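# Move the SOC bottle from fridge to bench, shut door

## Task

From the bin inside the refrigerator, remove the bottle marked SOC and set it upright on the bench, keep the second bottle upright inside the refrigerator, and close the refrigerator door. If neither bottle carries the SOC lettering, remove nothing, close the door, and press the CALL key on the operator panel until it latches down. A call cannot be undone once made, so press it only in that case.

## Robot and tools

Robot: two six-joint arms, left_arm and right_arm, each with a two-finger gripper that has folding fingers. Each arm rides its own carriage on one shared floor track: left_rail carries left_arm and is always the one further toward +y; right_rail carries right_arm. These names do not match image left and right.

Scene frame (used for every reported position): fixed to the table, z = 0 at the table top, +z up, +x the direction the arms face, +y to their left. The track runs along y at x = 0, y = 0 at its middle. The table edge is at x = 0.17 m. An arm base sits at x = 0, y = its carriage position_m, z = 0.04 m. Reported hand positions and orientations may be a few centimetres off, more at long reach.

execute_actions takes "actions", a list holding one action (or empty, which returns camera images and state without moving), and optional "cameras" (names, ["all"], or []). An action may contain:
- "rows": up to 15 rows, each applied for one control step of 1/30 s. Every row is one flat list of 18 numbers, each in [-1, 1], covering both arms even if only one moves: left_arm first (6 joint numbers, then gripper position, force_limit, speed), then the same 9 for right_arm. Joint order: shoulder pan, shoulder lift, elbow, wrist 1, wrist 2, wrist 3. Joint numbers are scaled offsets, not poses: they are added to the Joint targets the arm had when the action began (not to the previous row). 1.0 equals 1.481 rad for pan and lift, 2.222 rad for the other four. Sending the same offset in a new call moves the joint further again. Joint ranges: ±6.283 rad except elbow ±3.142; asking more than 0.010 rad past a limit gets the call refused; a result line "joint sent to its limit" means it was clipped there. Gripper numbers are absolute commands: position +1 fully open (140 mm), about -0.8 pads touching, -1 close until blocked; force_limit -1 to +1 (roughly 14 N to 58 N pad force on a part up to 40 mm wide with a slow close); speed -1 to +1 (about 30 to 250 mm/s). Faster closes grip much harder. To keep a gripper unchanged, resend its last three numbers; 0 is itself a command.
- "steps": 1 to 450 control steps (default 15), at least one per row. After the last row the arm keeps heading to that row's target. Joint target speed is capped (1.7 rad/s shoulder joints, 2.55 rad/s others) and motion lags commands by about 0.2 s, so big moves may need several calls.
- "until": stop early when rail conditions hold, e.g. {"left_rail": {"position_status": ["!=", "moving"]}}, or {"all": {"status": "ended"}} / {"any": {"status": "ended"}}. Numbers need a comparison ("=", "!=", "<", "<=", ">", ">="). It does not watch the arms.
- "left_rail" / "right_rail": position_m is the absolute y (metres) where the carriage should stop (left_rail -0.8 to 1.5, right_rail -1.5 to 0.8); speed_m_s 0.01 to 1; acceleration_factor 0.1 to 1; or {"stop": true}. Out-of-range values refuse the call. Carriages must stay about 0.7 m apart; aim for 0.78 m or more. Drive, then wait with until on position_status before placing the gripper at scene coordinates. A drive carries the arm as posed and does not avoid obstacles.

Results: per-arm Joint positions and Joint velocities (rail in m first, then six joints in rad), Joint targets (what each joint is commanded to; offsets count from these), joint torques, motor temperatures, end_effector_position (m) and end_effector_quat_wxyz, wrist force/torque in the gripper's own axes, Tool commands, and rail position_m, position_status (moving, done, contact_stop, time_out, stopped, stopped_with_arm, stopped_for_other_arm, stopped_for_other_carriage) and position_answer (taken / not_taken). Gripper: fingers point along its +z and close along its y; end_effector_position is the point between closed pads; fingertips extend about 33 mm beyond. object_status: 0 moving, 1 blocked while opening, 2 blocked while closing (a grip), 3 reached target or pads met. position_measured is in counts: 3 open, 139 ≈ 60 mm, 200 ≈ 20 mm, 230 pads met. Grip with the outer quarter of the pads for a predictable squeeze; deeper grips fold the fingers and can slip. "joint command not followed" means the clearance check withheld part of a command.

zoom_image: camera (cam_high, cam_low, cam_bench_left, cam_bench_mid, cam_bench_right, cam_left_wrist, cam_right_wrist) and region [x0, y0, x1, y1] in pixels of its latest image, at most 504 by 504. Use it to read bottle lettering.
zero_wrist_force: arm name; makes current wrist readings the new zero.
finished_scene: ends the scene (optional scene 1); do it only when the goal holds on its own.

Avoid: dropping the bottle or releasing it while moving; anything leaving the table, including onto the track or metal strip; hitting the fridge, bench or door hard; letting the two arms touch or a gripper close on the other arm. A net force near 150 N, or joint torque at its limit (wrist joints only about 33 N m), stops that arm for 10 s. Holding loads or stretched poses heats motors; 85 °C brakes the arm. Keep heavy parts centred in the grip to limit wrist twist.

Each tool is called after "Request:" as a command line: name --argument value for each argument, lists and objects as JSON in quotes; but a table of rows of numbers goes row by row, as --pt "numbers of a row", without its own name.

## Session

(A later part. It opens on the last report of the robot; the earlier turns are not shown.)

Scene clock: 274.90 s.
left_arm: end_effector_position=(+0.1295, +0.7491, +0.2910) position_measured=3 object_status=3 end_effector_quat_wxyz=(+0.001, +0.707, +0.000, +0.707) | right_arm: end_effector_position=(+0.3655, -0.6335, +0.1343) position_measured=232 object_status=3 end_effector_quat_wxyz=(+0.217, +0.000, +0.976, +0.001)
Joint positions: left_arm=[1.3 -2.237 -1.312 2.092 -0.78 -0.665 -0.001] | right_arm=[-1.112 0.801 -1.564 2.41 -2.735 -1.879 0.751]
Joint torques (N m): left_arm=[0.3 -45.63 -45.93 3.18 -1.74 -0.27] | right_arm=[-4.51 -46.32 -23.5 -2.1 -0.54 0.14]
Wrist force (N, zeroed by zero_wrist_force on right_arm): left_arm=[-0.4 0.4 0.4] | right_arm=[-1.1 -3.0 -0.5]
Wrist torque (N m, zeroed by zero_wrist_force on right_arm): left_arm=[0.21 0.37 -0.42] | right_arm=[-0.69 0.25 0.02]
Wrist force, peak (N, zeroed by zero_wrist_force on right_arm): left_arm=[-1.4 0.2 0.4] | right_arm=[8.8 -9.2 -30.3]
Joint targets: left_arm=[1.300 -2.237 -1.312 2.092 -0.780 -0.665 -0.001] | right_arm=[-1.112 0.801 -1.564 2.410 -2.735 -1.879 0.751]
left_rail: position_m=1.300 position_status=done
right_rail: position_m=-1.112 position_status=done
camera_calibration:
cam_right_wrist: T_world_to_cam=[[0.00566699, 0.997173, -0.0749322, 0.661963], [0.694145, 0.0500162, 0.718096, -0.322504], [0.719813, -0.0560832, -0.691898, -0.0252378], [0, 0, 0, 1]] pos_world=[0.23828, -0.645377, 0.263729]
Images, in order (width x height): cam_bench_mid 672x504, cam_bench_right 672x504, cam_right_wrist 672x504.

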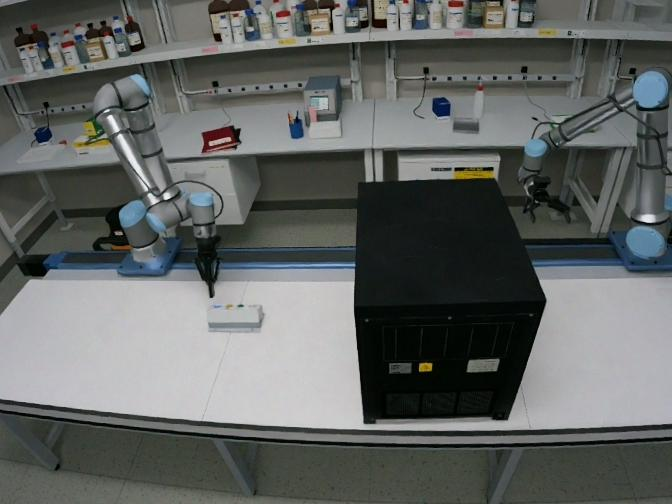

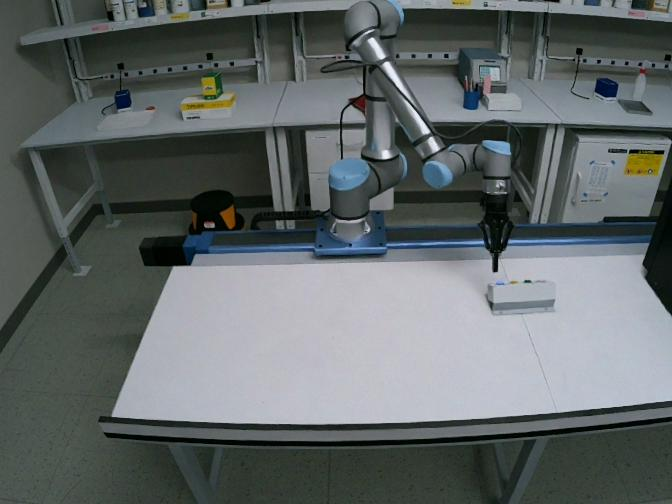

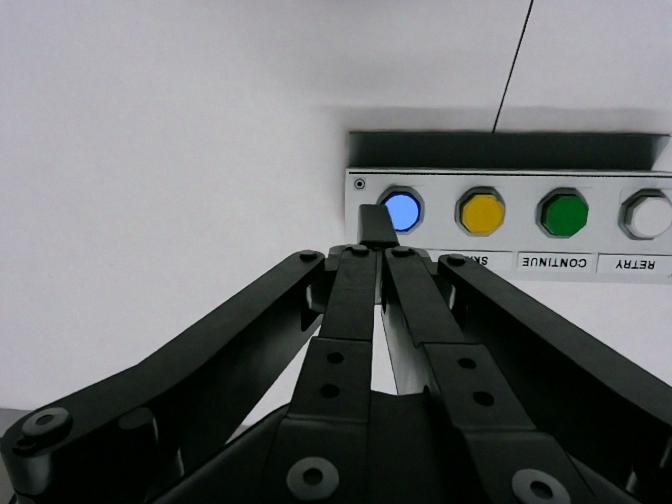

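Request:
execute_actions --actions '[{"rows":[[-0.27,0,0,0,-0.1,0,1,1,1,0,0,0,0,0,0,-1,-1,-0.5]],"steps":35}]' --cameras '["cam_left_wrist"]'

Request:
zoom_image --camera "cam_left_wrist" --region '[400, 0, 672, 300]'

Scene clock: 284.77 s.
left_arm: end_effector_position=(-0.0736, +0.8146, +0.2911) position_measured=3 object_status=3 end_effector_quat_wxyz=(+0.063, +0.704, -0.063, +0.704) | right_arm: end_effector_position=(+0.3655, -0.6335, +0.1343) position_measured=232 object_status=3 end_effector_quat_wxyz=(+0.217, +0.000, +0.976, +0.001)
Joint positions: left_arm=[1.3 -2.637 -1.312 2.092 -0.78 -0.887 -0.001] | right_arm=[-1.112 0.801 -1.564 2.41 -2.735 -1.879 0.751]
Joint torques (N m): left_arm=[-9.38 -61.74 -17.79 0.8 -3.79 -0.21] | right_arm=[-5.59 -45.81 -24.69 -1.47 -0.43 0.7]
Wrist force (N, zeroed by zero_wrist_force on right_arm): left_arm=[-1.1 0.6 0.3] | right_arm=[-1.0 -2.7 -0.3]
Wrist torque (N m, zeroed by zero_wrist_force on right_arm): left_arm=[0.27 0.53 -0.43] | right_arm=[-0.61 0.23 0.01]
Wrist force, peak (N, zeroed by zero_wrist_force on right_arm): left_arm=[-0.8 7.7 11.6] | right_arm=[-0.8 -3.2 -0.4]
Joint targets: left_arm=[1.300 -2.637 -1.312 2.092 -0.780 -0.887 -0.001] | right_arm=[-1.112 0.801 -1.564 2.410 -2.735 -1.879 0.751]
left_rail: position_m=1.300 position_status=done
right_rail: position_m=-1.112 position_status=done
camera_calibration:
cam_left_wrist: T_world_to_cam=[[-0.175407, -0.984278, -0.0207405, 0.808164], [-0.373416, 0.0860093, -0.923668, 0.157777], [0.91093, -0.154273, -0.382631, 0.488072], [0, 0, 0, 1]] pos_world=[-0.243925, 0.857184, 0.349247]
Images, in order (width x height): cam_left_wrist 672x504.

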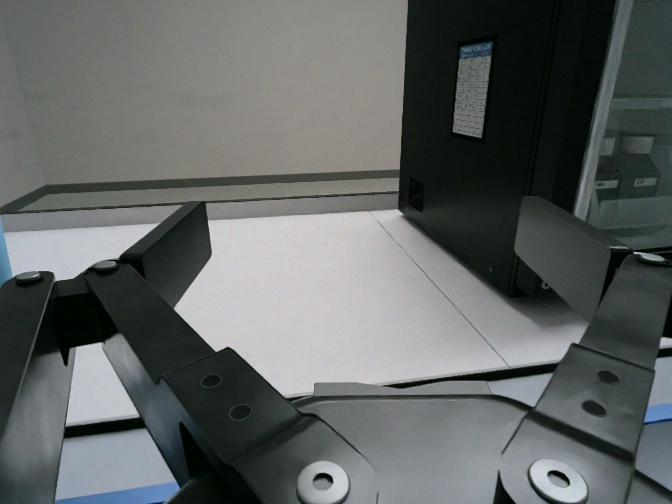

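Scaled by 1.680 from the camera's 672x504 image, which has a finer 960x720 frame.

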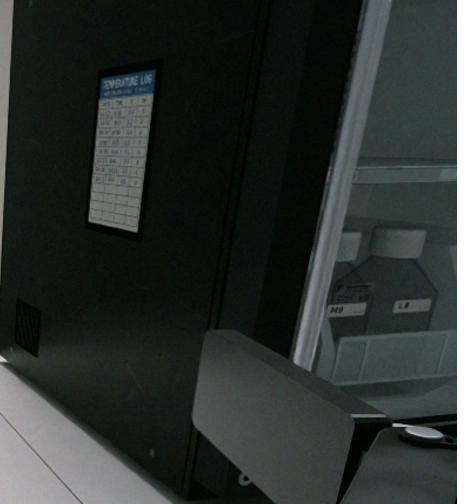

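Request:
finished_scene

The scene is finished: the task was done.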